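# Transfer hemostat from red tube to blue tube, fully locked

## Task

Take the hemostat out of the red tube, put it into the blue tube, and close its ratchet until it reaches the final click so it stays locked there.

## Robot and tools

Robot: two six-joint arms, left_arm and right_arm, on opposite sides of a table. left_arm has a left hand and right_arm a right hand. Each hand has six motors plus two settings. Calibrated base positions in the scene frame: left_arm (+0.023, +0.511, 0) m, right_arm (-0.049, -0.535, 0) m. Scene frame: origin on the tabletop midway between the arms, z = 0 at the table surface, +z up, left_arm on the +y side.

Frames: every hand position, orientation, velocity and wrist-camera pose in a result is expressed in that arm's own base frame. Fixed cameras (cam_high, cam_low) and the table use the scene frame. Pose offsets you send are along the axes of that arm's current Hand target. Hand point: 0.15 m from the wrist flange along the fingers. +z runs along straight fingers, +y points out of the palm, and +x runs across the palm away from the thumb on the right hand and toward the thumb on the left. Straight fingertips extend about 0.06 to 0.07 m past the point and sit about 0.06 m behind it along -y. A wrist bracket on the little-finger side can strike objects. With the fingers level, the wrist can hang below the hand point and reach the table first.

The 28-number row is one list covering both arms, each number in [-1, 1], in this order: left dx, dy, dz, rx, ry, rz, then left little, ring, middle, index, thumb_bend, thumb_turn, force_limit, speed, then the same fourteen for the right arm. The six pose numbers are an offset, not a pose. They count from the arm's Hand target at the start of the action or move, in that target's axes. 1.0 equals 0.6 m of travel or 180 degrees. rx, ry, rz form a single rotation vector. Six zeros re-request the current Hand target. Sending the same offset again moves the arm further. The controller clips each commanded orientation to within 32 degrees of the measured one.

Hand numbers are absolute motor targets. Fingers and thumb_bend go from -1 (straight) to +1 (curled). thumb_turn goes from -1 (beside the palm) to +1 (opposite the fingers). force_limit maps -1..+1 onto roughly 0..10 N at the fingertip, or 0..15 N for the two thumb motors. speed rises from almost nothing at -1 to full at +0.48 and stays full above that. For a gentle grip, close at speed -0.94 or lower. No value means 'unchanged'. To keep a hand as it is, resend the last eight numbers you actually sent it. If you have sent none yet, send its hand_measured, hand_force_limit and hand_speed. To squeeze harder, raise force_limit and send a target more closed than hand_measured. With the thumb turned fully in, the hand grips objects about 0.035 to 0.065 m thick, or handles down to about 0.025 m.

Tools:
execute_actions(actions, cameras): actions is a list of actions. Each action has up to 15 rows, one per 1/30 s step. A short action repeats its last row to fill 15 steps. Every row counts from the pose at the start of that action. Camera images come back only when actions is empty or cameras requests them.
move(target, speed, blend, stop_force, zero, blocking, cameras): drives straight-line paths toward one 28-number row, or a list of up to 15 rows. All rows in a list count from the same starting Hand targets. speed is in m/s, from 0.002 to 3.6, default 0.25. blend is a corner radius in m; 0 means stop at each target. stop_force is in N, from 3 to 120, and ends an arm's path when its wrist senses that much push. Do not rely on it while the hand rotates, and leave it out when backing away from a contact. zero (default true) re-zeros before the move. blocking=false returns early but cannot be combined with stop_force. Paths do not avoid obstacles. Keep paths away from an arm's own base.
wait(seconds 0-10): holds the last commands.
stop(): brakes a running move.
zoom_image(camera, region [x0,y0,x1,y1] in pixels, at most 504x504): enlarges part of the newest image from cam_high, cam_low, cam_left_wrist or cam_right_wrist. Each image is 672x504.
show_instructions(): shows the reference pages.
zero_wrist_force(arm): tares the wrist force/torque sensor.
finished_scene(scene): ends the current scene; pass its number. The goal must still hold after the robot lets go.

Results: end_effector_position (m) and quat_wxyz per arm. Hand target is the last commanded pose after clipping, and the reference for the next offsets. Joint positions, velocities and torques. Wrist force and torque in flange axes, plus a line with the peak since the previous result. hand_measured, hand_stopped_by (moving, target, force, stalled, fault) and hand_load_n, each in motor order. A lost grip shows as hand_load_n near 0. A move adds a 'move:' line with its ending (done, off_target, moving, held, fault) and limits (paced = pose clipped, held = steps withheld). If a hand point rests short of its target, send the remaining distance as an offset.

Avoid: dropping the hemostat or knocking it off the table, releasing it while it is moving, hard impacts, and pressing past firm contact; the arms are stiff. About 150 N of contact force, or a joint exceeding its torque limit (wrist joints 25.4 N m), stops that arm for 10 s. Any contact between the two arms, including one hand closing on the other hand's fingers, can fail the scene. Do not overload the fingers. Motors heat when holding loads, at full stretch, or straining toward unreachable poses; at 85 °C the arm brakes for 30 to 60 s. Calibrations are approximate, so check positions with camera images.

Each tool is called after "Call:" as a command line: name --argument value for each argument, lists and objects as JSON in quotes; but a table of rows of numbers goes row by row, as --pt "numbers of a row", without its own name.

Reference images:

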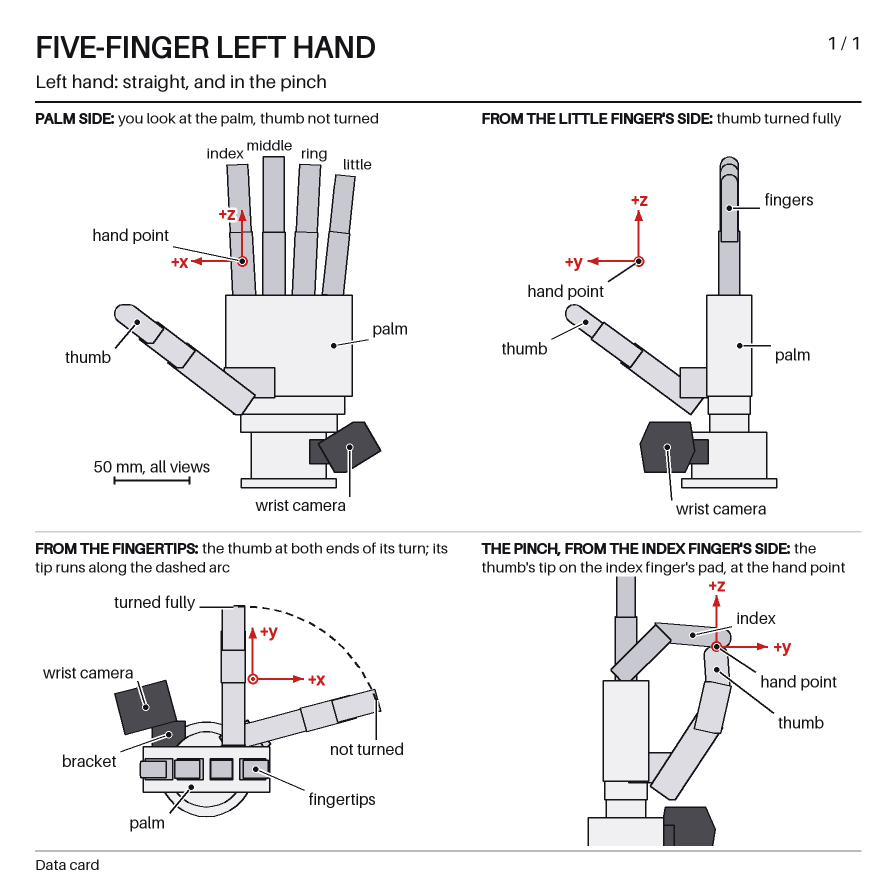

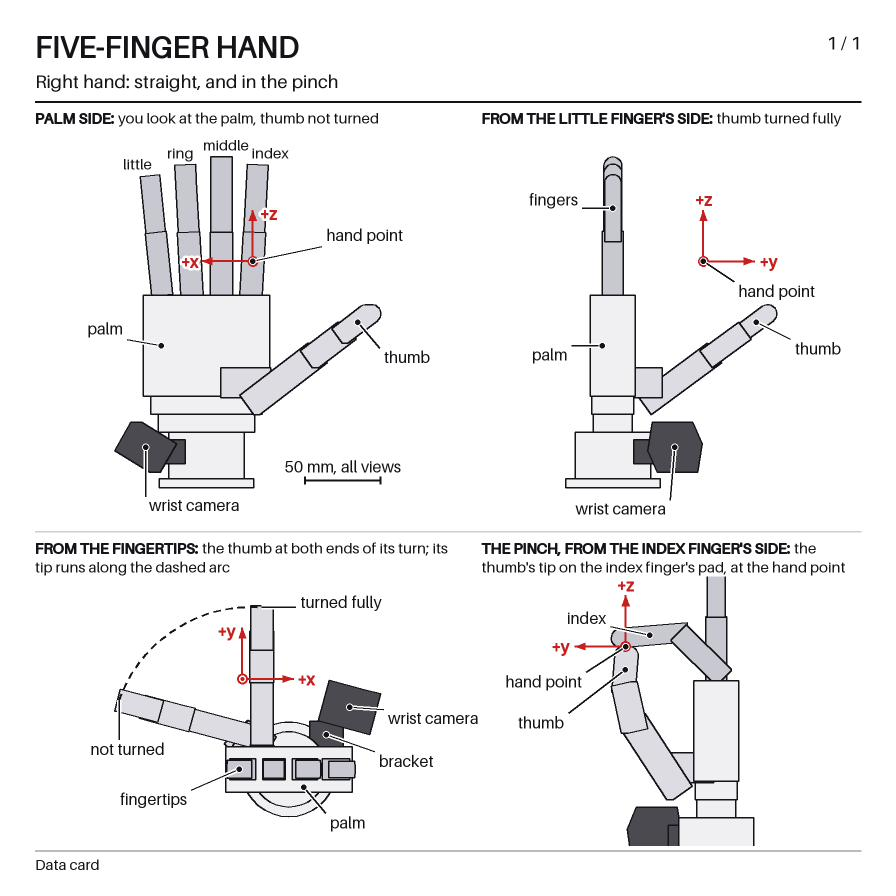

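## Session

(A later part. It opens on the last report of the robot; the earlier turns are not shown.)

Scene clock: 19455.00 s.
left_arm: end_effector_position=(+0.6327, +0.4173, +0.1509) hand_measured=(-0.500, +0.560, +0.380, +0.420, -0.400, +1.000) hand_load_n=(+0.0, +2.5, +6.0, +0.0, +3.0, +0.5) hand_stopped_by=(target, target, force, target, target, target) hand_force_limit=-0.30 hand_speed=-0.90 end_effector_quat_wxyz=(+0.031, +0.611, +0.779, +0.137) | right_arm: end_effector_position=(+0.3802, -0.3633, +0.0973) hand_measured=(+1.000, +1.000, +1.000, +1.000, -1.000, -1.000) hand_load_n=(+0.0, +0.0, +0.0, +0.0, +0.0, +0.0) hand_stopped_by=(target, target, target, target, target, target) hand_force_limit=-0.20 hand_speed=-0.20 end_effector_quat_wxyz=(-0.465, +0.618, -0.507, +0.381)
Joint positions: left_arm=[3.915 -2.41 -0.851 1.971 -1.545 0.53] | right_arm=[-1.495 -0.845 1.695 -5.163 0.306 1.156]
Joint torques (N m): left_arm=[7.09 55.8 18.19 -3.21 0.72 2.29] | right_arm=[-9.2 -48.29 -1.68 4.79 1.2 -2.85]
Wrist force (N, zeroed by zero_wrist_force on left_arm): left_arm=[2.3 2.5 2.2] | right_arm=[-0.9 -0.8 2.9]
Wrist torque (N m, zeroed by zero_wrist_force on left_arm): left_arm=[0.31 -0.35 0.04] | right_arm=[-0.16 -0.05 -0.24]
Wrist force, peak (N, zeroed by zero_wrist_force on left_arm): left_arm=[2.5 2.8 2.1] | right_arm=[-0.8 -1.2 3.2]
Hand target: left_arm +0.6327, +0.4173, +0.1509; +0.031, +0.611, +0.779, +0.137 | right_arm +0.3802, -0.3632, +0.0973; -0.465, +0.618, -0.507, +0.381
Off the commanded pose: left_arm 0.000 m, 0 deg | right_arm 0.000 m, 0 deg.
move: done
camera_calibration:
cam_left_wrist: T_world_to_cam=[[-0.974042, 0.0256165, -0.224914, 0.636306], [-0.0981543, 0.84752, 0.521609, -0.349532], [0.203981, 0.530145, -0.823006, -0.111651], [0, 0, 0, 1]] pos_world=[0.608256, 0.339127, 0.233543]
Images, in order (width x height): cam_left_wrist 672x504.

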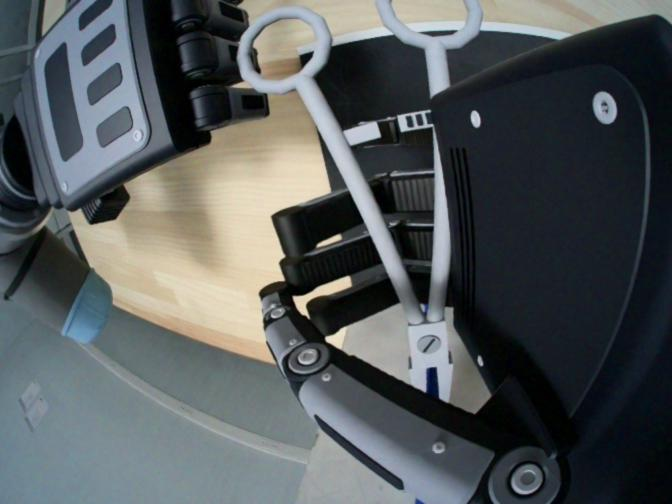

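Call:
move --target '[0,0,0,0,0,0,-0.5,0.56,0.44,0.42,-0.4,1,-0.3,-0.9,0,-0.0023,0.00801,0,0,0,1,1,1,1,-1,-1,-0.2,-0.2]' --speed 0.012 --stop_force 8 --cameras '["cam_left_wrist"]'

Call:
zoom_image --camera "cam_left_wrist" --region '[140, 0, 520, 380]'

Scene clock: 19465.07 s.
left_arm: end_effector_position=(+0.6327, +0.4173, +0.1509) hand_measured=(-0.500, +0.560, +0.380, +0.420, -0.400, +1.000) hand_load_n=(+0.0, +1.5, +6.0, +0.0, +3.0, +0.0) hand_stopped_by=(target, target, force, target, target, target) hand_force_limit=-0.30 hand_speed=-0.90 end_effector_quat_wxyz=(+0.031, +0.611, +0.779, +0.137) | right_arm: end_effector_position=(+0.3826, -0.3628, +0.0972) hand_measured=(+1.000, +1.000, +1.000, +1.000, -1.000, -1.000) hand_load_n=(+0.0, -0.5, +0.0, +0.0, +0.0, +0.0) hand_stopped_by=(target, target, target, target, target, target) hand_force_limit=-0.20 hand_speed=-0.20 end_effector_quat_wxyz=(-0.465, +0.618, -0.507, +0.381)
Joint positions: left_arm=[3.915 -2.41 -0.851 1.971 -1.545 0.53] | right_arm=[-1.49 -0.846 1.692 -5.175 0.303 1.173]
Joint torques (N m): left_arm=[7.3 56.37 18.91 1.71 0.77 2.16] | right_arm=[-8.94 -25.59 -1.72 0.99 0.88 1.2]
Wrist force (N, zeroed by zero_wrist_force on left_arm): left_arm=[2.2 -5.6 0.7] | right_arm=[-0.9 0.4 -1.8]
Wrist torque (N m, zeroed by zero_wrist_force on left_arm): left_arm=[0.06 -0.41 0.42] | right_arm=[0.09 0.14 -0.10]
Wrist force, peak (N, zeroed by zero_wrist_force on left_arm): left_arm=[4.0 -9.4 -0.8] | right_arm=[-2.5 2.2 -5.0]
Hand target: left_arm +0.6327, +0.4173, +0.1509; +0.031, +0.611, +0.779, +0.137 | right_arm +0.3826, -0.3628, +0.0972; -0.465, +0.618, -0.507, +0.381 (not the last commanded pose)
Off the commanded pose: left_arm 0.000 m, 0 deg | right_arm 0.003 m, 0 deg.
move: contact (right_arm)
camera_calibration:
cam_left_wrist: T_world_to_cam=[[-0.974042, 0.0256165, -0.224914, 0.636306], [-0.0981543, 0.84752, 0.521609, -0.349532], [0.203981, 0.530145, -0.823006, -0.111651], [0, 0, 0, 1]] pos_world=[0.608256, 0.339127, 0.233543]
Images, in order (width x height): cam_left_wrist 672x504.

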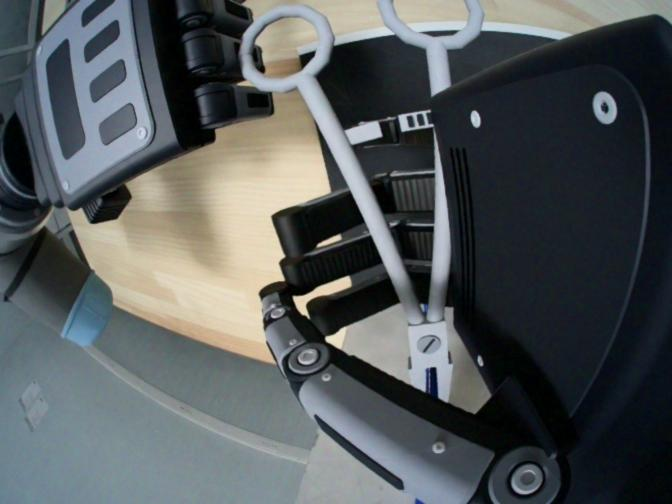

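Scaled by 1.326 from the camera's 672x504 image, which has a finer 960x720 frame.

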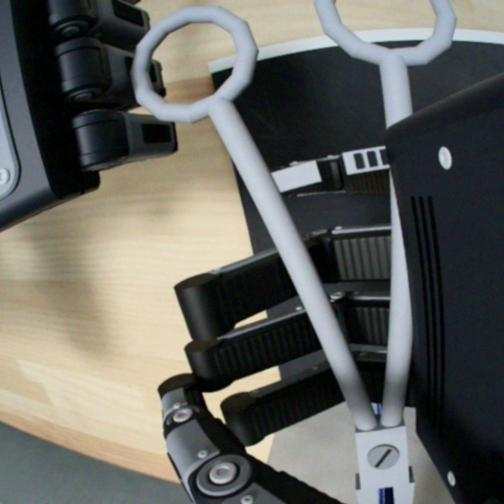

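Call:
move --target '[0.0013,0.0002,0.0002,0.0007,0.0014,-0.0053,-0.5,0.56,0.44,0.42,-0.4,1,-0.3,-0.9,0,-0.00092,0.0032,0,0,0,1,1,1,1,-1,-1,-0.2,-0.2]' --speed 0.006 --stop_force 20 --cameras '["cam_left_wrist"]'

Call:
zoom_image --camera "cam_left_wrist" --region '[140, 0, 520, 380]'

Call:
zoom_image --camera "cam_left_wrist" --region '[320, 80, 450, 180]'

Scene clock: 19482.13 s.
left_arm: end_effector_position=(+0.6327, +0.4181, +0.1510) hand_measured=(-0.500, +0.560, +0.380, +0.420, -0.400, +1.000) hand_load_n=(+0.0, +0.5, +6.0, +0.0, +3.0, +0.5) hand_stopped_by=(target, target, force, target, target, target) hand_force_limit=-0.30 hand_speed=-0.90 end_effector_quat_wxyz=(+0.030, +0.604, +0.784, +0.138) | right_arm: end_effector_position=(+0.3846, -0.3624, +0.0972) hand_measured=(+1.000, +1.000, +1.000, +1.000, -1.000, -1.000) hand_load_n=(+0.0, -1.0, +0.0, +0.0, +0.0, +0.0) hand_stopped_by=(target, target, target, target, target, target) hand_force_limit=-0.20 hand_speed=-0.20 end_effector_quat_wxyz=(-0.465, +0.618, -0.507, +0.381)
Joint positions: left_arm=[3.912 -2.412 -0.846 1.97 -1.551 0.51] | right_arm=[-1.485 -0.847 1.689 -5.184 0.302 1.187]
Joint torques (N m): left_arm=[-11.38 46.74 28.39 -1.21 0.58 2.09] | right_arm=[10.85 -52.53 -17.76 2.2 -3.46 -0.22]
Wrist force (N, zeroed by zero_wrist_force on left_arm): left_arm=[1.9 -9.4 -0.5] | right_arm=[-2.7 2.3 -4.8]
Wrist torque (N m, zeroed by zero_wrist_force on left_arm): left_arm=[-0.09 -0.46 0.62] | right_arm=[0.30 0.28 -0.21]
Wrist force, peak (N, zeroed by zero_wrist_force on left_arm): left_arm=[2.6 -10.2 -0.5] | right_arm=[-2.7 2.4 -5.2]
Hand target: left_arm +0.6327, +0.4181, +0.1510; +0.030, +0.604, +0.784, +0.138 | right_arm +0.3846, -0.3624, +0.0972; -0.465, +0.618, -0.507, +0.381
Off the commanded pose: left_arm 0.000 m, 0 deg | right_arm 0.000 m, 0 deg.
move: done
camera_calibration:
cam_left_wrist: T_world_to_cam=[[-0.974368, 0.00860182, -0.224795, 0.643493], [-0.112859, 0.845727, 0.521545, -0.34019], [0.194602, 0.533547, -0.823078, -0.107566], [0, 0, 0, 1]] pos_world=[0.609538, 0.339564, 0.233544]
Images, in order (width x height): cam_left_wrist 672x504.

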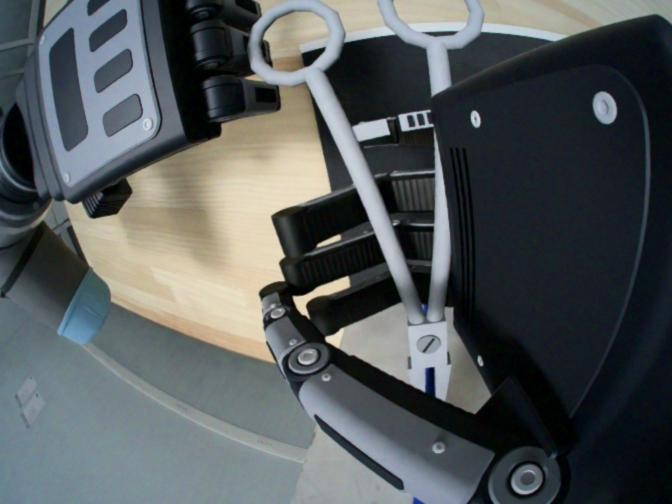

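Scaled by 1.326 from the camera's 672x504 image, which has a finer 960x720 frame.

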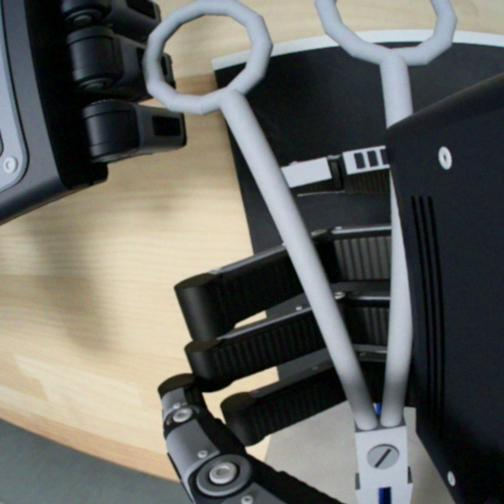

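Scaled by 3.877 from the camera's 672x504 image, which has a finer 960x720 frame.

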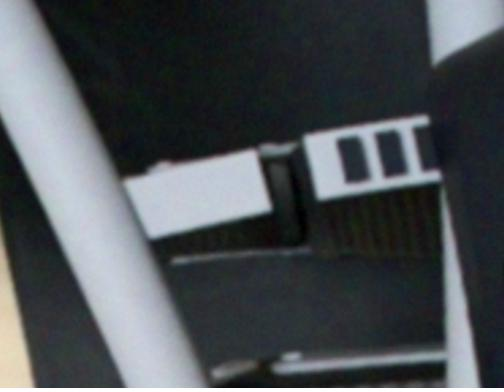

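Call:
move --target '[0.0013,0.0002,0.0002,0.0007,0.0014,-0.0053,-0.5,0.56,0.44,0.42,-0.4,1,-0.3,-0.9,0,-0.00092,0.0032,0,0,0,1,1,1,1,-1,-1,-0.2,-0.2]' --speed 0.006 --stop_force 25 --cameras '["cam_left_wrist"]'

Call:
zoom_image --camera "cam_left_wrist" --region '[140, 0, 520, 380]'

Call:
zoom_image --camera "cam_left_wrist" --region '[320, 80, 450, 180]'

Scene clock: 19498.17 s.
left_arm: end_effector_position=(+0.6326, +0.4189, +0.1510) hand_measured=(-0.500, +0.560, +0.380, +0.420, -0.400, +1.000) hand_load_n=(+0.0, +0.5, +6.0, +0.0, +3.0, +0.0) hand_stopped_by=(target, target, force, target, target, target) hand_force_limit=-0.30 hand_speed=-0.90 end_effector_quat_wxyz=(+0.029, +0.598, +0.789, +0.138) | right_arm: end_effector_position=(+0.3866, -0.3620, +0.0972) hand_measured=(+1.000, +1.000, +1.000, +1.000, -1.000, -1.000) hand_load_n=(+0.0, -1.5, +0.5, +0.0, -0.5, +0.0) hand_stopped_by=(target, target, target, target, target, target) hand_force_limit=-0.20 hand_speed=-0.20 end_effector_quat_wxyz=(-0.465, +0.618, -0.507, +0.381)
Joint positions: left_arm=[3.909 -2.414 -0.842 1.968 -1.557 0.491] | right_arm=[-1.481 -0.847 1.686 -5.193 0.3 1.2]
Joint torques (N m): left_arm=[-11.15 47.03 29.54 -0.4 0.67 2.11] | right_arm=[10.62 -53.2 -17.2 2.46 -3.69 -0.28]
Wrist force (N, zeroed by zero_wrist_force on left_arm): left_arm=[1.3 -11.9 -1.0] | right_arm=[-3.3 3.1 -6.6]
Wrist torque (N m, zeroed by zero_wrist_force on left_arm): left_arm=[-0.14 -0.51 0.75] | right_arm=[0.41 0.38 -0.20]
Wrist force, peak (N, zeroed by zero_wrist_force on left_arm): left_arm=[1.6 -12.3 -1.1] | right_arm=[-3.4 3.3 -6.6]
Hand target: left_arm +0.6326, +0.4189, +0.1510; +0.029, +0.598, +0.789, +0.138 | right_arm +0.3866, -0.3620, +0.0972; -0.465, +0.618, -0.507, +0.381
Off the commanded pose: left_arm 0.000 m, 0 deg | right_arm 0.000 m, 0 deg.
move: done
camera_calibration:
cam_left_wrist: T_world_to_cam=[[-0.974403, -0.00823682, -0.224658, 0.650455], [-0.127392, 0.843625, 0.521601, -0.330836], [0.185231, 0.53687, -0.82308, -0.103453], [0, 0, 0, 1]] pos_world=[0.610822, 0.34, 0.233544]
Images, in order (width x height): cam_left_wrist 672x504.

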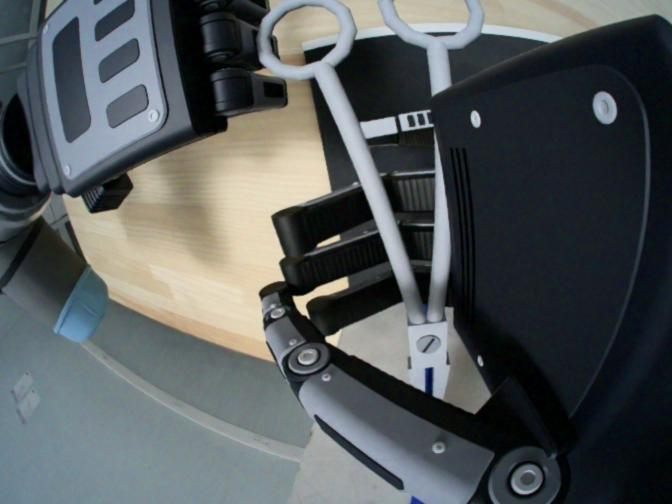

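Scaled by 1.326 from the camera's 672x504 image, which has a finer 960x720 frame.

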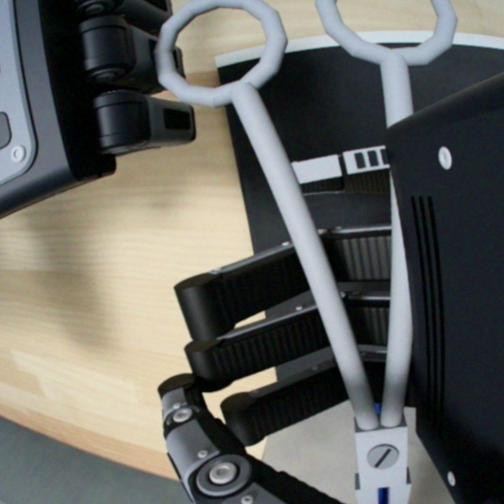

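Scaled by 3.877 from the camera's 672x504 image, which has a finer 960x720 frame.

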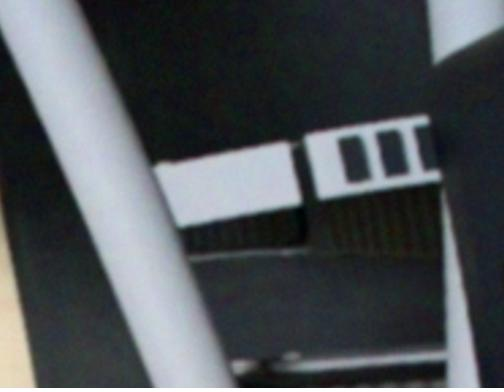

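Call:
move --target '[0.0013,0.0002,0.0002,0.0007,0.0014,-0.0053,-0.5,0.56,0.44,0.42,-0.4,1,-0.3,-0.9,0,-0.00069,0.0024,0,0,0,1,1,1,1,-1,-1,-0.2,-0.2]' --speed 0.006 --stop_force 25 --cameras '["cam_left_wrist"]'

Call:
zoom_image --camera "cam_left_wrist" --region '[140, 0, 520, 380]'

Call:
zoom_image --camera "cam_left_wrist" --region '[320, 80, 450, 180]'

Scene clock: 19508.87 s.
left_arm: end_effector_position=(+0.6325, +0.4197, +0.1510) hand_measured=(-0.500, +0.560, +0.380, +0.420, -0.400, +1.000) hand_load_n=(+0.0, +0.5, +6.0, +0.0, +3.0, +0.5) hand_stopped_by=(target, target, force, target, target, target) hand_force_limit=-0.30 hand_speed=-0.90 end_effector_quat_wxyz=(+0.028, +0.591, +0.795, +0.138) | right_arm: end_effector_position=(+0.3880, -0.3617, +0.0972) hand_measured=(+1.000, +1.000, +1.000, +1.000, -1.000, -1.000) hand_load_n=(+0.0, -5.5, +0.0, +0.0, -0.5, +0.0) hand_stopped_by=(target, target, target, target, target, target) hand_force_limit=-0.20 hand_speed=-0.20 end_effector_quat_wxyz=(-0.465, +0.618, -0.507, +0.381)
Joint positions: left_arm=[3.907 -2.417 -0.837 1.966 -1.562 0.472] | right_arm=[-1.477 -0.848 1.684 -5.201 0.299 1.211]
Joint torques (N m): left_arm=[-18.36 43.02 35.08 7.03 4.51 1.11] | right_arm=[24.6 -54.05 -18.75 2.56 -6.76 0.05]
Wrist force (N, zeroed by zero_wrist_force on left_arm): left_arm=[5.1 -37.7 -13.1] | right_arm=[-5.3 15.9 -26.5]
Wrist torque (N m, zeroed by zero_wrist_force on left_arm): left_arm=[-0.08 -1.31 2.54] | right_arm=[1.77 1.27 0.23]
Wrist force, peak (N, zeroed by zero_wrist_force on left_arm): left_arm=[5.4 -38.0 -12.9] | right_arm=[-5.2 16.0 -26.6]
Hand target: left_arm +0.6325, +0.4197, +0.1510; +0.028, +0.591, +0.794, +0.138 | right_arm +0.3880, -0.3617, +0.0972; -0.465, +0.618, -0.507, +0.381
Off the commanded pose: left_arm 0.000 m, 0 deg | right_arm 0.000 m, 0 deg.
move: done
camera_calibration:
cam_left_wrist: T_world_to_cam=[[-0.974156, -0.0252743, -0.224459, 0.657336], [-0.142006, 0.841304, 0.521576, -0.321351], [0.175655, 0.539971, -0.82315, -0.0990204], [0, 0, 0, 1]] pos_world=[0.612107, 0.340436, 0.233645]
Images, in order (width x height): cam_left_wrist 672x504.

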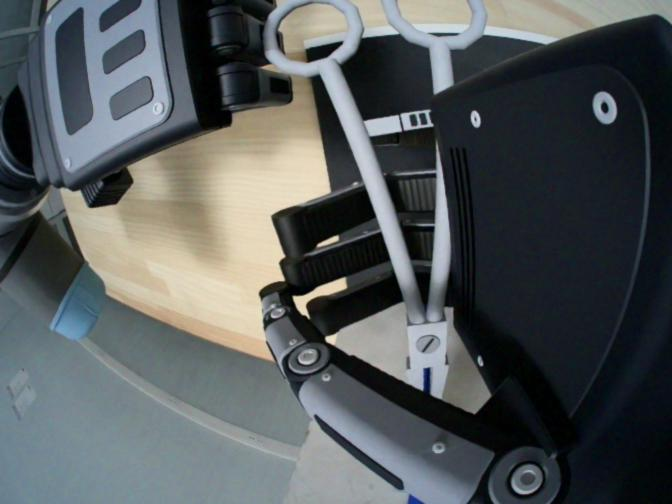

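Scaled by 1.326 from the camera's 672x504 image, which has a finer 960x720 frame.

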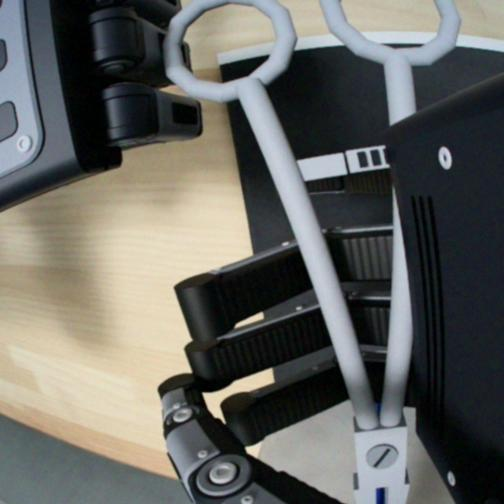

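Scaled by 3.877 from the camera's 672x504 image, which has a finer 960x720 frame.

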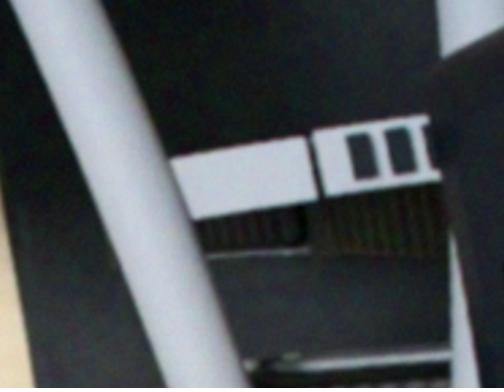

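Call:
execute_actions --actions '[]' --cameras '["cam_right_wrist"]'

Call:
zoom_image --camera "cam_right_wrist" --region '[215, 20, 275, 100]'

Scene clock: 19656.50 s.
left_arm: end_effector_position=(+0.6325, +0.4196, +0.1510) hand_measured=(-0.500, +0.560, +0.380, +0.420, -0.400, +1.000) hand_load_n=(-0.5, +1.0, +6.0, +0.0, +3.0, +0.5) hand_stopped_by=(target, target, force, target, target, target) hand_force_limit=-0.30 hand_speed=-0.90 end_effector_quat_wxyz=(+0.028, +0.591, +0.794, +0.138) | right_arm: end_effector_position=(+0.3880, -0.3617, +0.0972) hand_measured=(+1.000, +1.000, +1.000, +1.000, -1.000, -1.000) hand_load_n=(+0.0, -5.5, +0.0, +0.0, +0.0, +0.0) hand_stopped_by=(target, target, target, target, target, target) hand_force_limit=-0.20 hand_speed=-0.20 end_effector_quat_wxyz=(-0.465, +0.618, -0.507, +0.381)
Joint positions: left_arm=[3.907 -2.417 -0.837 1.966 -1.562 0.472] | right_arm=[-1.477 -0.848 1.684 -5.201 0.299 1.211]
Joint velocities: within noise
Joint torques (N m): left_arm=[-13.3 49.73 16.26 7.04 4.83 1.6] | right_arm=[24.9 -55.9 -8.39 4.54 -6.87 -1.56]
Motor temperatures (°C): left_arm=[24 38 28 33 30 32] | right_arm=[24 28 27 32 35 29]
Wrist force (N, zeroed by zero_wrist_force on left_arm): left_arm=[4.8 -37.7 -12.5] | right_arm=[-5.2 16.0 -26.4]
Wrist torque (N m, zeroed by zero_wrist_force on left_arm): left_arm=[-0.11 -1.24 2.50] | right_arm=[1.78 1.26 0.24]
Wrist force, peak (N, zeroed by zero_wrist_force on left_arm): left_arm=[5.4 -37.9 -13.2] | right_arm=[-5.2 16.0 -26.7]
Hand target: left_arm +0.6325, +0.4197, +0.1510; +0.028, +0.591, +0.794, +0.138 | right_arm +0.3880, -0.3617, +0.0972; -0.465, +0.618, -0.507, +0.381
Off the commanded pose: left_arm 0.000 m, 0 deg | right_arm 0.000 m, 0 deg.
camera_calibration:
cam_right_wrist: T_world_to_cam=[[-0.214079, -0.324894, -0.921202, 0.0499757], [-0.636178, 0.76201, -0.120907, 0.548555], [0.741247, 0.560165, -0.369821, 0.0609133], [0, 0, 0, 1]] pos_world=[0.314526, -0.435889, 0.134889]
Images, in order (width x height): cam_right_wrist 672x504.

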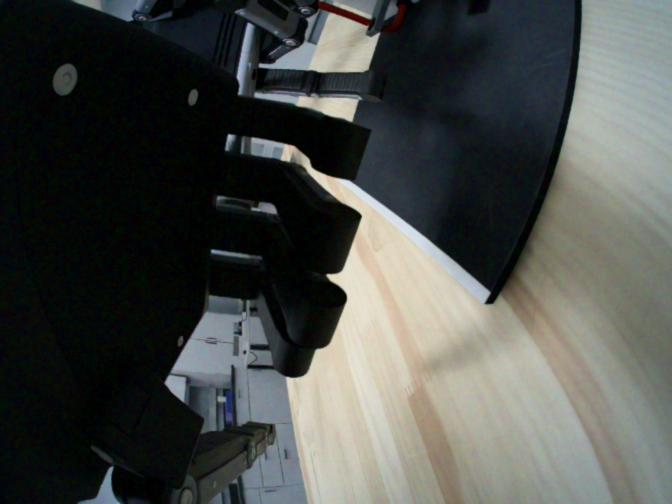

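Scaled by 6.300 from the camera's 672x504 image, which has a finer 960x720 frame.

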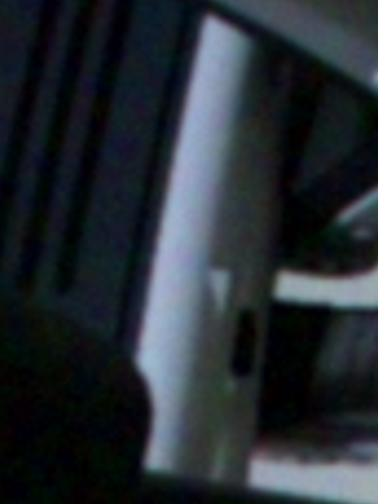

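Call:
zoom_image --camera "cam_right_wrist" --region '[236, 52, 266, 92]'

Scaled by 12.600 from the camera's 672x504 image, which has a finer 960x720 frame.

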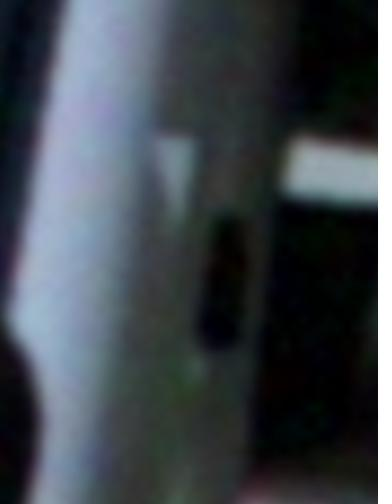

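Call:
move --pt "0 0 0 0 0 0 -0.5 0.56 0.44 0.42 -0.4 1 -0.3 -0.9 0 0.0046 -0.016 0 0 0 1 1 1 1 -1 -1 -0.2 -0.2" --pt "0 0 0 0 0 0 -0.5 0.56 0.44 0.42 -0.4 1 -0.3 -0.9 0 0.0046 -0.016 -0.0444 0 0 1 1 1 1 -1 -1 -0.2 -0.2" --speed 0.03 --cameras '["cam_left_wrist"]'

Call:
zoom_image --camera "cam_left_wrist" --region '[140, 0, 520, 380]'

Call:
zoom_image --camera "cam_left_wrist" --region '[320, 80, 450, 180]'

Scene clock: 19832.40 s.
left_arm: end_effector_position=(+0.6325, +0.4197, +0.1510) hand_measured=(-0.500, +0.560, +0.380, +0.420, -0.400, +1.000) hand_load_n=(+0.0, +0.5, +6.0, +0.0, +3.0, +0.5) hand_stopped_by=(target, target, force, target, target, target) hand_force_limit=-0.30 hand_speed=-0.90 end_effector_quat_wxyz=(+0.028, +0.591, +0.794, +0.138) | right_arm: end_effector_position=(+0.3783, -0.3637, +0.0973) hand_measured=(+1.000, +1.000, +1.000, +1.000, -1.000, -1.000) hand_load_n=(+0.0, -0.5, +0.0, +0.0, +0.0, +0.0) hand_stopped_by=(target, target, target, target, target, target) hand_force_limit=-0.20 hand_speed=-0.20 end_effector_quat_wxyz=(-0.421, +0.649, -0.532, +0.344) end_effector_velocity=(+0.000, +0.000, +0.001) end_effector_angular_velocity=(-0.001, -0.005, +0.000)
Joint positions: left_arm=[3.907 -2.417 -0.837 1.966 -1.562 0.472] | right_arm=[-1.455 -0.914 1.649 -5.264 0.428 1.372]
Joint velocities: left_arm=[within noise] | right_arm=[-0.001 0.001 0.001 0 -0.005 -0.004]
Joint torques (N m): left_arm=[-3.35 50.5 13.36 -2.82 -0.79 1.59] | right_arm=[-5.63 -30.12 -7.91 4.1 -3.61 -2.83]
Wrist force (N, zeroed by zero_wrist_force on left_arm): left_arm=[3.6 -2.8 1.2] | right_arm=[-1.2 0.6 0.0]
Wrist torque (N m, zeroed by zero_wrist_force on left_arm): left_arm=[0.06 -0.43 0.37] | right_arm=[-0.01 0.07 -0.19]
Wrist force, peak (N, zeroed by zero_wrist_force on left_arm): left_arm=[5.4 -38.1 -12.8] | right_arm=[-5.3 16.2 -26.7]
Hand target: left_arm +0.6325, +0.4197, +0.1510; +0.028, +0.591, +0.794, +0.138 | right_arm +0.3782, -0.3636, +0.0972; -0.421, +0.648, -0.532, +0.344
Off the commanded pose: left_arm 0.000 m, 0 deg | right_arm 0.000 m, 0 deg.
move: done
camera_calibration:
cam_left_wrist: T_world_to_cam=[[-0.974149, -0.0251275, -0.224506, 0.65729], [-0.141918, 0.841286, 0.52163, -0.321327], [0.175767, 0.540006, -0.823103, -0.099058], [0, 0, 0, 1]] pos_world=[0.612107, 0.340336, 0.233645]
Images, in order (width x height): cam_left_wrist 672x504.

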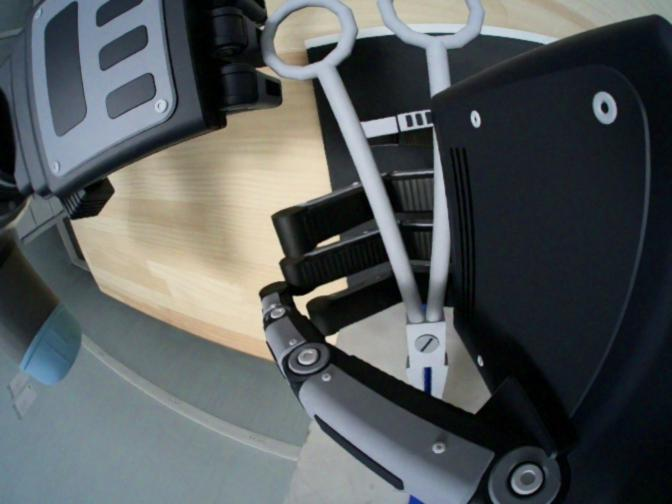

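Scaled by 1.326 from the camera's 672x504 image, which has a finer 960x720 frame.

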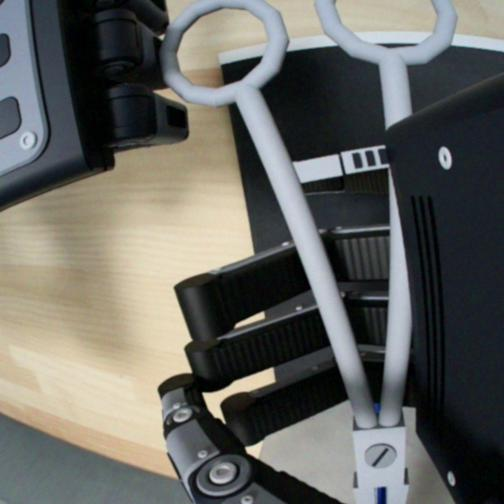

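Scaled by 3.877 from the camera's 672x504 image, which has a finer 960x720 frame.

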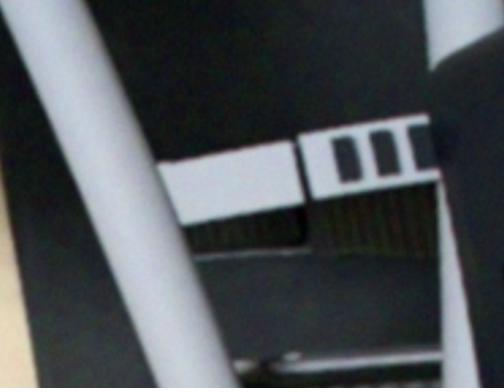

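Call:
move --target '[0,0,0,0,0,0,-0.5,0.2,0.44,0.42,-0.4,1,-0.3,-0.9,0,0,0,0,0,0,1,1,1,1,-1,-1,-0.2,-0.2]' --cameras '["cam_left_wrist"]'

Call:
zoom_image --camera "cam_left_wrist" --region '[140, 0, 520, 380]'

Call:
zoom_image --camera "cam_left_wrist" --region '[320, 80, 450, 180]'

Scene clock: 19844.93 s.
left_arm: end_effector_position=(+0.6325, +0.4197, +0.1510) hand_measured=(-0.500, +0.200, +0.380, +0.420, -0.400, +1.000) hand_load_n=(+0.0, +0.0, +6.0, +0.0, +3.0, +0.5) hand_stopped_by=(target, target, force, target, target, target) hand_force_limit=-0.30 hand_speed=-0.90 end_effector_quat_wxyz=(+0.028, +0.591, +0.794, +0.138) | right_arm: end_effector_position=(+0.3782, -0.3636, +0.0972) hand_measured=(+1.000, +1.000, +1.000, +1.000, -1.000, -1.000) hand_load_n=(+0.0, -0.5, +0.0, +0.0, +0.0, +0.0) hand_stopped_by=(target, target, target, target, target, target) hand_force_limit=-0.20 hand_speed=-0.20 end_effector_quat_wxyz=(-0.421, +0.648, -0.532, +0.344)
Joint positions: left_arm=[3.907 -2.417 -0.837 1.966 -1.562 0.472] | right_arm=[-1.456 -0.914 1.649 -5.264 0.428 1.372]
Joint torques (N m): left_arm=[5.26 50.73 12.39 0.53 1.08 1.9] | right_arm=[-9.66 -26.11 -3.34 4.96 -1.64 -2.95]
Wrist force (N, zeroed by zero_wrist_force on left_arm): left_arm=[2.8 -0.2 0.9] | right_arm=[-1.0 -0.5 1.6]
Wrist torque (N m, zeroed by zero_wrist_force on left_arm): left_arm=[0.13 -0.32 0.22] | right_arm=[-0.13 0.01 -0.20]
Wrist force, peak (N, zeroed by zero_wrist_force on left_arm): left_arm=[3.8 -3.4 1.3] | right_arm=[-1.2 -0.3 1.8]
Hand target: left_arm +0.6325, +0.4197, +0.1510; +0.028, +0.591, +0.794, +0.138 | right_arm +0.3782, -0.3636, +0.0972; -0.421, +0.648, -0.532, +0.344
Off the commanded pose: left_arm 0.000 m, 0 deg | right_arm 0.000 m, 0 deg.
move: done
camera_calibration:
cam_left_wrist: T_world_to_cam=[[-0.974131, -0.0250748, -0.224586, 0.65728], [-0.141915, 0.841293, 0.521618, -0.321329], [0.175864, 0.539997, -0.823089, -0.0991178], [0, 0, 0, 1]] pos_world=[0.612107, 0.340336, 0.233645]
Images, in order (width x height): cam_left_wrist 672x504.

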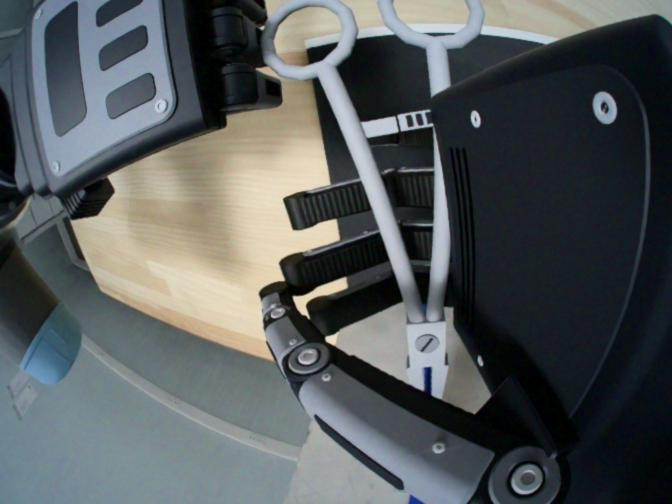

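Scaled by 1.326 from the camera's 672x504 image, which has a finer 960x720 frame.

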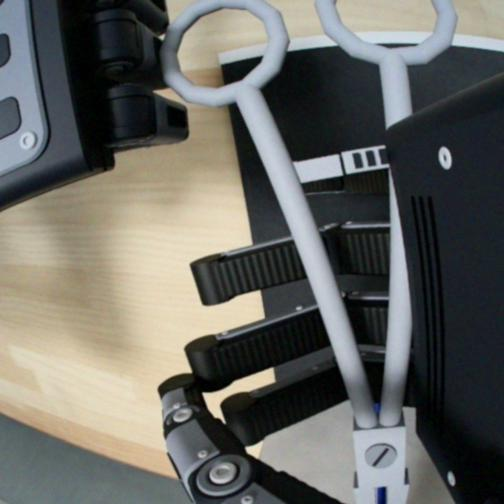

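Scaled by 3.877 from the camera's 672x504 image, which has a finer 960x720 frame.

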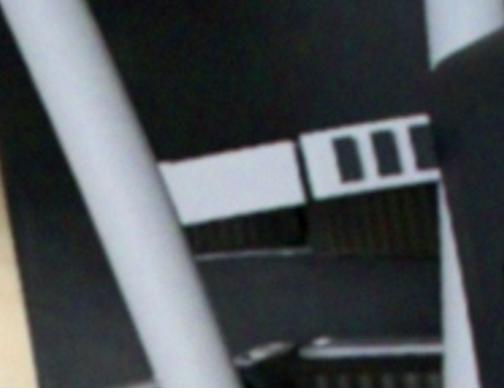

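Call:
move --target '[0,0,0,0,0,0,-0.5,0.2,0.44,0.42,-0.4,1,-0.3,-0.9,0,0.00778,0.00711,0,0,0,1,1,1,1,-1,-1,-0.2,-0.2]' --speed 0.008 --stop_force 20 --cameras '["cam_left_wrist","cam_right_wrist"]'

Call:
zoom_image --camera "cam_left_wrist" --region '[140, 0, 520, 380]'

Call:
zoom_image --camera "cam_left_wrist" --region '[320, 80, 450, 180]'

Call:
zoom_image --camera "cam_right_wrist" --region '[215, 20, 275, 100]'

Scene clock: 19862.43 s.
left_arm: end_effector_position=(+0.6325, +0.4197, +0.1510) hand_measured=(-0.500, +0.200, +0.380, +0.420, -0.400, +1.000) hand_load_n=(+0.0, +0.5, +6.0, +0.0, +3.0, +0.0) hand_stopped_by=(target, target, force, target, target, target) hand_force_limit=-0.30 hand_speed=-0.90 end_effector_quat_wxyz=(+0.028, +0.591, +0.794, +0.138) | right_arm: end_effector_position=(+0.3802, -0.3632, +0.0912) hand_measured=(+1.000, +1.000, +1.000, +1.000, -1.000, -1.000) hand_load_n=(+0.0, -1.5, +0.0, +0.0, +0.0, +0.0) hand_stopped_by=(target, target, target, target, target, target) hand_force_limit=-0.20 hand_speed=-0.20 end_effector_quat_wxyz=(-0.421, +0.648, -0.532, +0.344)
Joint positions: left_arm=[3.907 -2.417 -0.837 1.966 -1.562 0.472] | right_arm=[-1.451 -0.905 1.649 -5.283 0.427 1.382]
Joint torques (N m): left_arm=[9.68 52.5 11.51 -0.35 0.97 2] | right_arm=[6.69 -49.77 -3.94 4.56 -3.86 -0.94]
Wrist force (N, zeroed by zero_wrist_force on left_arm): left_arm=[3.4 -11.0 -0.9] | right_arm=[-0.1 2.8 -5.1]
Wrist torque (N m, zeroed by zero_wrist_force on left_arm): left_arm=[-0.20 -0.46 0.91] | right_arm=[0.31 0.32 -0.04]
Wrist force, peak (N, zeroed by zero_wrist_force on left_arm): left_arm=[3.6 -11.1 -0.9] | right_arm=[0.2 2.9 -5.3]
Hand target: left_arm +0.6325, +0.4197, +0.1510; +0.028, +0.591, +0.794, +0.138 | right_arm +0.3802, -0.3632, +0.0912; -0.421, +0.648, -0.532, +0.344
Off the commanded pose: left_arm 0.000 m, 0 deg | right_arm 0.000 m, 0 deg.
move: done
camera_calibration:
cam_left_wrist: T_world_to_cam=[[-0.974131, -0.0250748, -0.224586, 0.657283], [-0.141915, 0.841293, 0.521618, -0.321413], [0.175864, 0.539997, -0.823089, -0.0991718], [0, 0, 0, 1]] pos_world=[0.612107, 0.340436, 0.233645]
cam_right_wrist: T_world_to_cam=[[-0.336976, -0.349441, -0.874264, 0.0758321], [-0.648403, 0.759407, -0.0536128, 0.54156], [0.682657, 0.548809, -0.482481, 0.0937387], [0, 0, 0, 1]] pos_world=[0.312712, -0.43621, 0.140559]
Images, in order (width x height): cam_left_wrist 672x504, cam_right_wrist 672x504.

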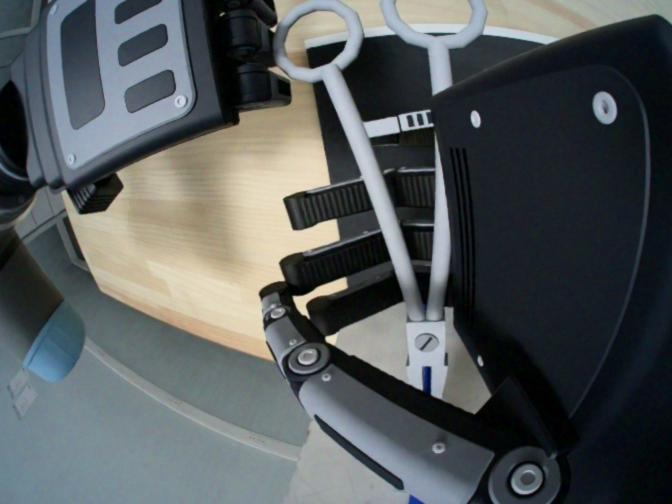

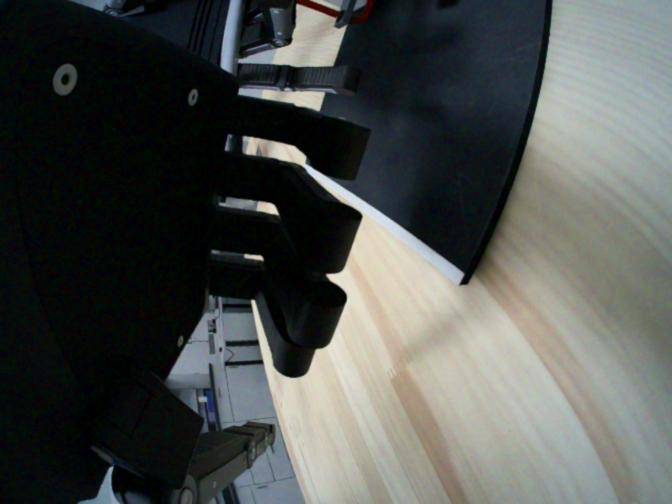

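Scaled by 1.326 from the camera's 672x504 image, which has a finer 960x720 frame.

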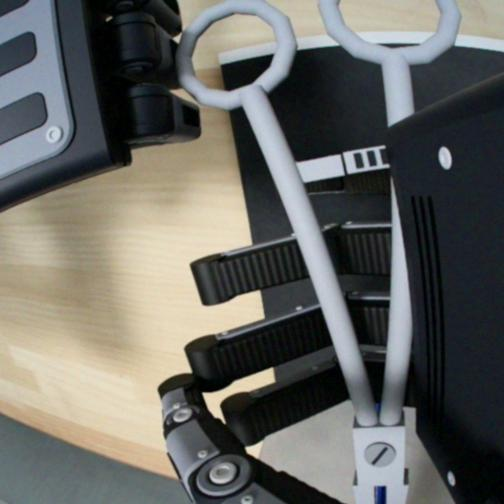

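Scaled by 3.877 from the camera's 672x504 image, which has a finer 960x720 frame.

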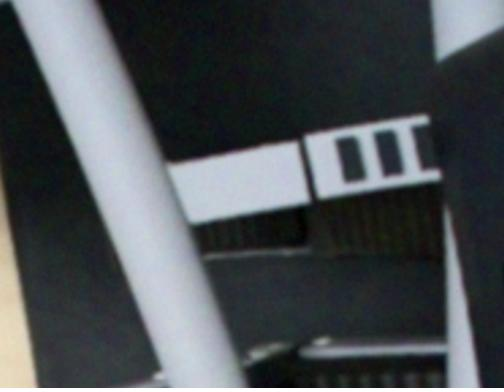

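Scaled by 6.300 from the camera's 672x504 image, which has a finer 960x720 frame.

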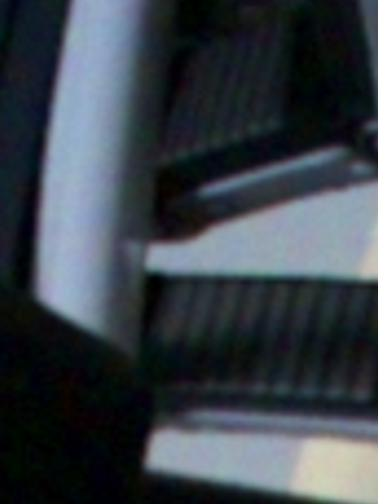

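Call:
move --target '[0,0,0,0,0,0,-0.5,0.2,0.44,0.42,-0.4,1,-0.3,-0.9,0,0.00879,0.00483,0,0,0,1,1,1,1,-1,-1,-0.2,-0.2]' --speed 0.008 --stop_force 20 --cameras '["cam_left_wrist"]'

Call:
zoom_image --camera "cam_left_wrist" --region '[140, 0, 520, 380]'

Call:
zoom_image --camera "cam_left_wrist" --region '[320, 80, 450, 180]'

Scene clock: 19874.63 s.
left_arm: end_effector_position=(+0.6325, +0.4197, +0.1510) hand_measured=(-0.500, +0.200, +0.380, +0.420, -0.400, +1.000) hand_load_n=(+0.0, +0.0, +6.0, +0.0, +3.0, +0.0) hand_stopped_by=(target, target, force, target, target, target) hand_force_limit=-0.30 hand_speed=-0.90 end_effector_quat_wxyz=(+0.028, +0.591, +0.794, +0.138) | right_arm: end_effector_position=(+0.3807, -0.3631, +0.0852) hand_measured=(+1.000, +1.000, +1.000, +1.000, -1.000, -1.000) hand_load_n=(+0.0, -1.5, +0.0, +0.0, +0.0, +0.0) hand_stopped_by=(target, target, target, target, target, target) hand_force_limit=-0.20 hand_speed=-0.20 end_effector_quat_wxyz=(-0.421, +0.648, -0.532, +0.344)
Joint positions: left_arm=[3.907 -2.417 -0.837 1.966 -1.562 0.472] | right_arm=[-1.45 -0.895 1.651 -5.296 0.427 1.385]
Joint torques (N m): left_arm=[8.81 52.99 10.54 -1.22 0.98 2.16] | right_arm=[14.23 -50.63 -6.39 5.09 -3.61 1.81]
Wrist force (N, zeroed by zero_wrist_force on left_arm): left_arm=[3.8 -9.8 -1.7] | right_arm=[1.0 2.8 -4.4]
Wrist torque (N m, zeroed by zero_wrist_force on left_arm): left_arm=[-0.10 -0.50 0.86] | right_arm=[0.26 0.30 0.01]
Wrist force, peak (N, zeroed by zero_wrist_force on left_arm): left_arm=[3.4 -11.2 -1.0] | right_arm=[-0.3 3.2 -5.5]
Hand target: left_arm +0.6325, +0.4197, +0.1510; +0.028, +0.591, +0.794, +0.138 | right_arm +0.3807, -0.3631, +0.0852; -0.421, +0.648, -0.532, +0.344
Off the commanded pose: left_arm 0.000 m, 0 deg | right_arm 0.000 m, 0 deg.
move: done
camera_calibration:
cam_left_wrist: T_world_to_cam=[[-0.974131, -0.0250748, -0.224586, 0.657283], [-0.141915, 0.841293, 0.521618, -0.321413], [0.175864, 0.539997, -0.823089, -0.0991718], [0, 0, 0, 1]] pos_world=[0.612107, 0.340436, 0.233645]
Images, in order (width x height): cam_left_wrist 672x504.

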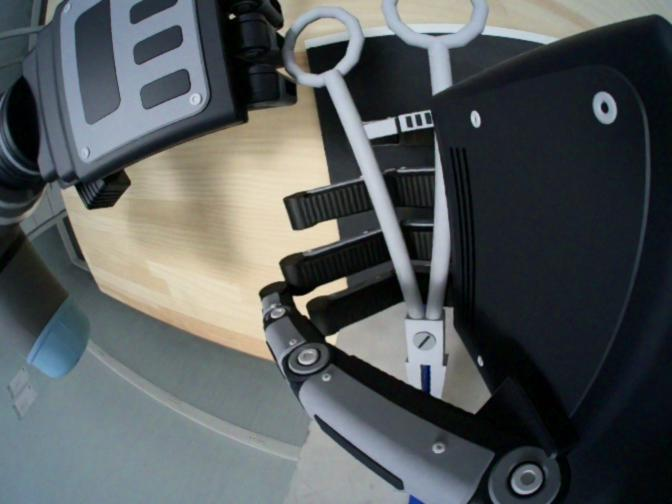

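Scaled by 1.326 from the camera's 672x504 image, which has a finer 960x720 frame.

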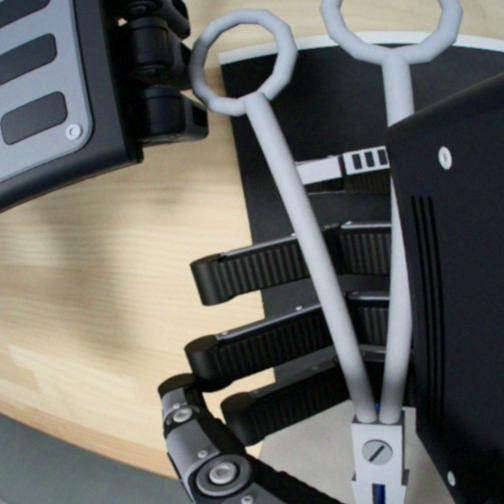

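Scaled by 3.877 from the camera's 672x504 image, which has a finer 960x720 frame.

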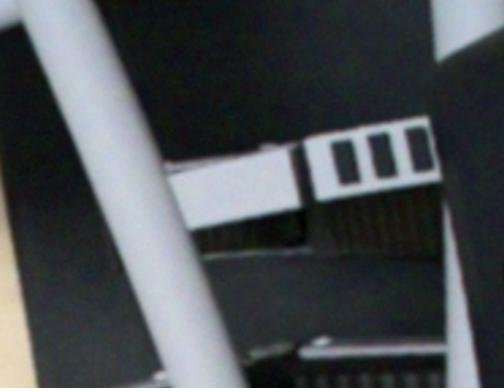

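Call:
move --pt "0 0 0 0 0 0 -0.5 0.5 0.44 0.42 -0.4 1 -0.3 -0.9 0 0.0136 -0.0305 0 0 0 1 1 1 1 -1 -1 -0.2 -0.2" --pt "0 0 0 0 0 0 -0.5 0.5 0.44 0.42 -0.4 1 -0.3 -0.9 0 0.0542 -0.1218 0 0 0 1 1 1 1 -1 -1 -0.2 -0.2" --speed '[0.03,0.1]' --cameras '["cam_left_wrist"]'

Call:
zoom_image --camera "cam_left_wrist" --region '[140, 0, 520, 380]'

Scene clock: 20158.37 s.
left_arm: end_effector_position=(+0.6325, +0.4197, +0.1510) hand_measured=(-0.500, +0.500, +0.380, +0.420, -0.400, +1.000) hand_load_n=(+0.0, +0.5, +6.0, +0.0, +3.0, +0.0) hand_stopped_by=(target, target, force, target, target, target) hand_force_limit=-0.30 hand_speed=-0.90 end_effector_quat_wxyz=(+0.028, +0.591, +0.794, +0.138) | right_arm: end_effector_position=(+0.3022, -0.3788, +0.0853) hand_measured=(+1.000, +1.000, +1.000, +1.000, -1.000, -1.000) hand_load_n=(+0.0, +0.0, +0.0, +0.0, +0.0, +0.0) hand_stopped_by=(target, target, target, target, target, target) hand_force_limit=-0.20 hand_speed=-0.20 end_effector_quat_wxyz=(-0.421, +0.648, -0.532, +0.344)
Joint positions: left_arm=[3.907 -2.417 -0.837 1.966 -1.562 0.472] | right_arm=[-1.627 -0.877 1.731 -5.054 0.487 1.006]
Joint torques (N m): left_arm=[9.01 53.03 9.01 -1.36 0.99 2.19] | right_arm=[1.33 -41.56 -19.31 2.47 -2.6 -0.53]
Wrist force (N, zeroed by zero_wrist_force on left_arm): left_arm=[2.5 2.1 1.5] | right_arm=[-0.6 -1.0 2.9]
Wrist torque (N m, zeroed by zero_wrist_force on left_arm): left_arm=[0.23 -0.31 0.08] | right_arm=[-0.19 -0.07 -0.22]
Wrist force, peak (N, zeroed by zero_wrist_force on left_arm): left_arm=[3.9 -10.3 -1.7] | right_arm=[0.6 3.3 -4.6]
Hand target: left_arm +0.6325, +0.4197, +0.1510; +0.028, +0.591, +0.794, +0.138 | right_arm +0.3022, -0.3788, +0.0854; -0.421, +0.648, -0.532, +0.344
Off the commanded pose: left_arm 0.000 m, 0 deg | right_arm 0.000 m, 0 deg.
move: done
camera_calibration:
cam_left_wrist: T_world_to_cam=[[-0.974131, -0.0250748, -0.224586, 0.657283], [-0.141915, 0.841293, 0.521618, -0.321413], [0.175864, 0.539997, -0.823089, -0.0991718], [0, 0, 0, 1]] pos_world=[0.612107, 0.340436, 0.233645]
Images, in order (width x height): cam_left_wrist 672x504.

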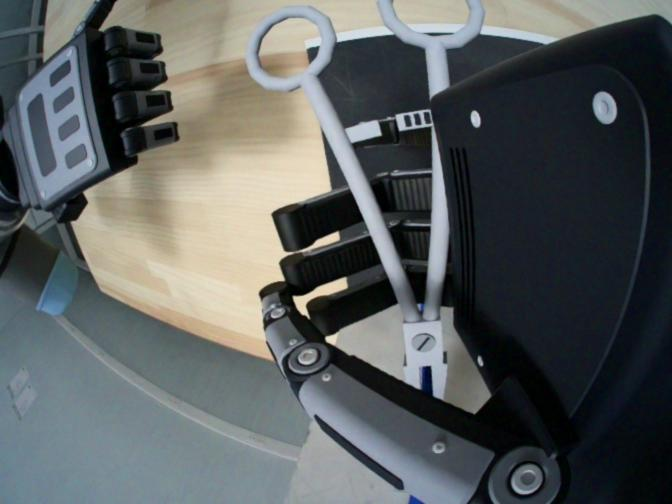

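Scaled by 1.326 from the camera's 672x504 image, which has a finer 960x720 frame.

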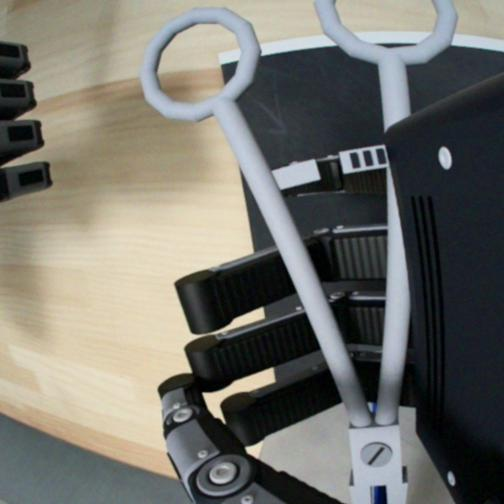

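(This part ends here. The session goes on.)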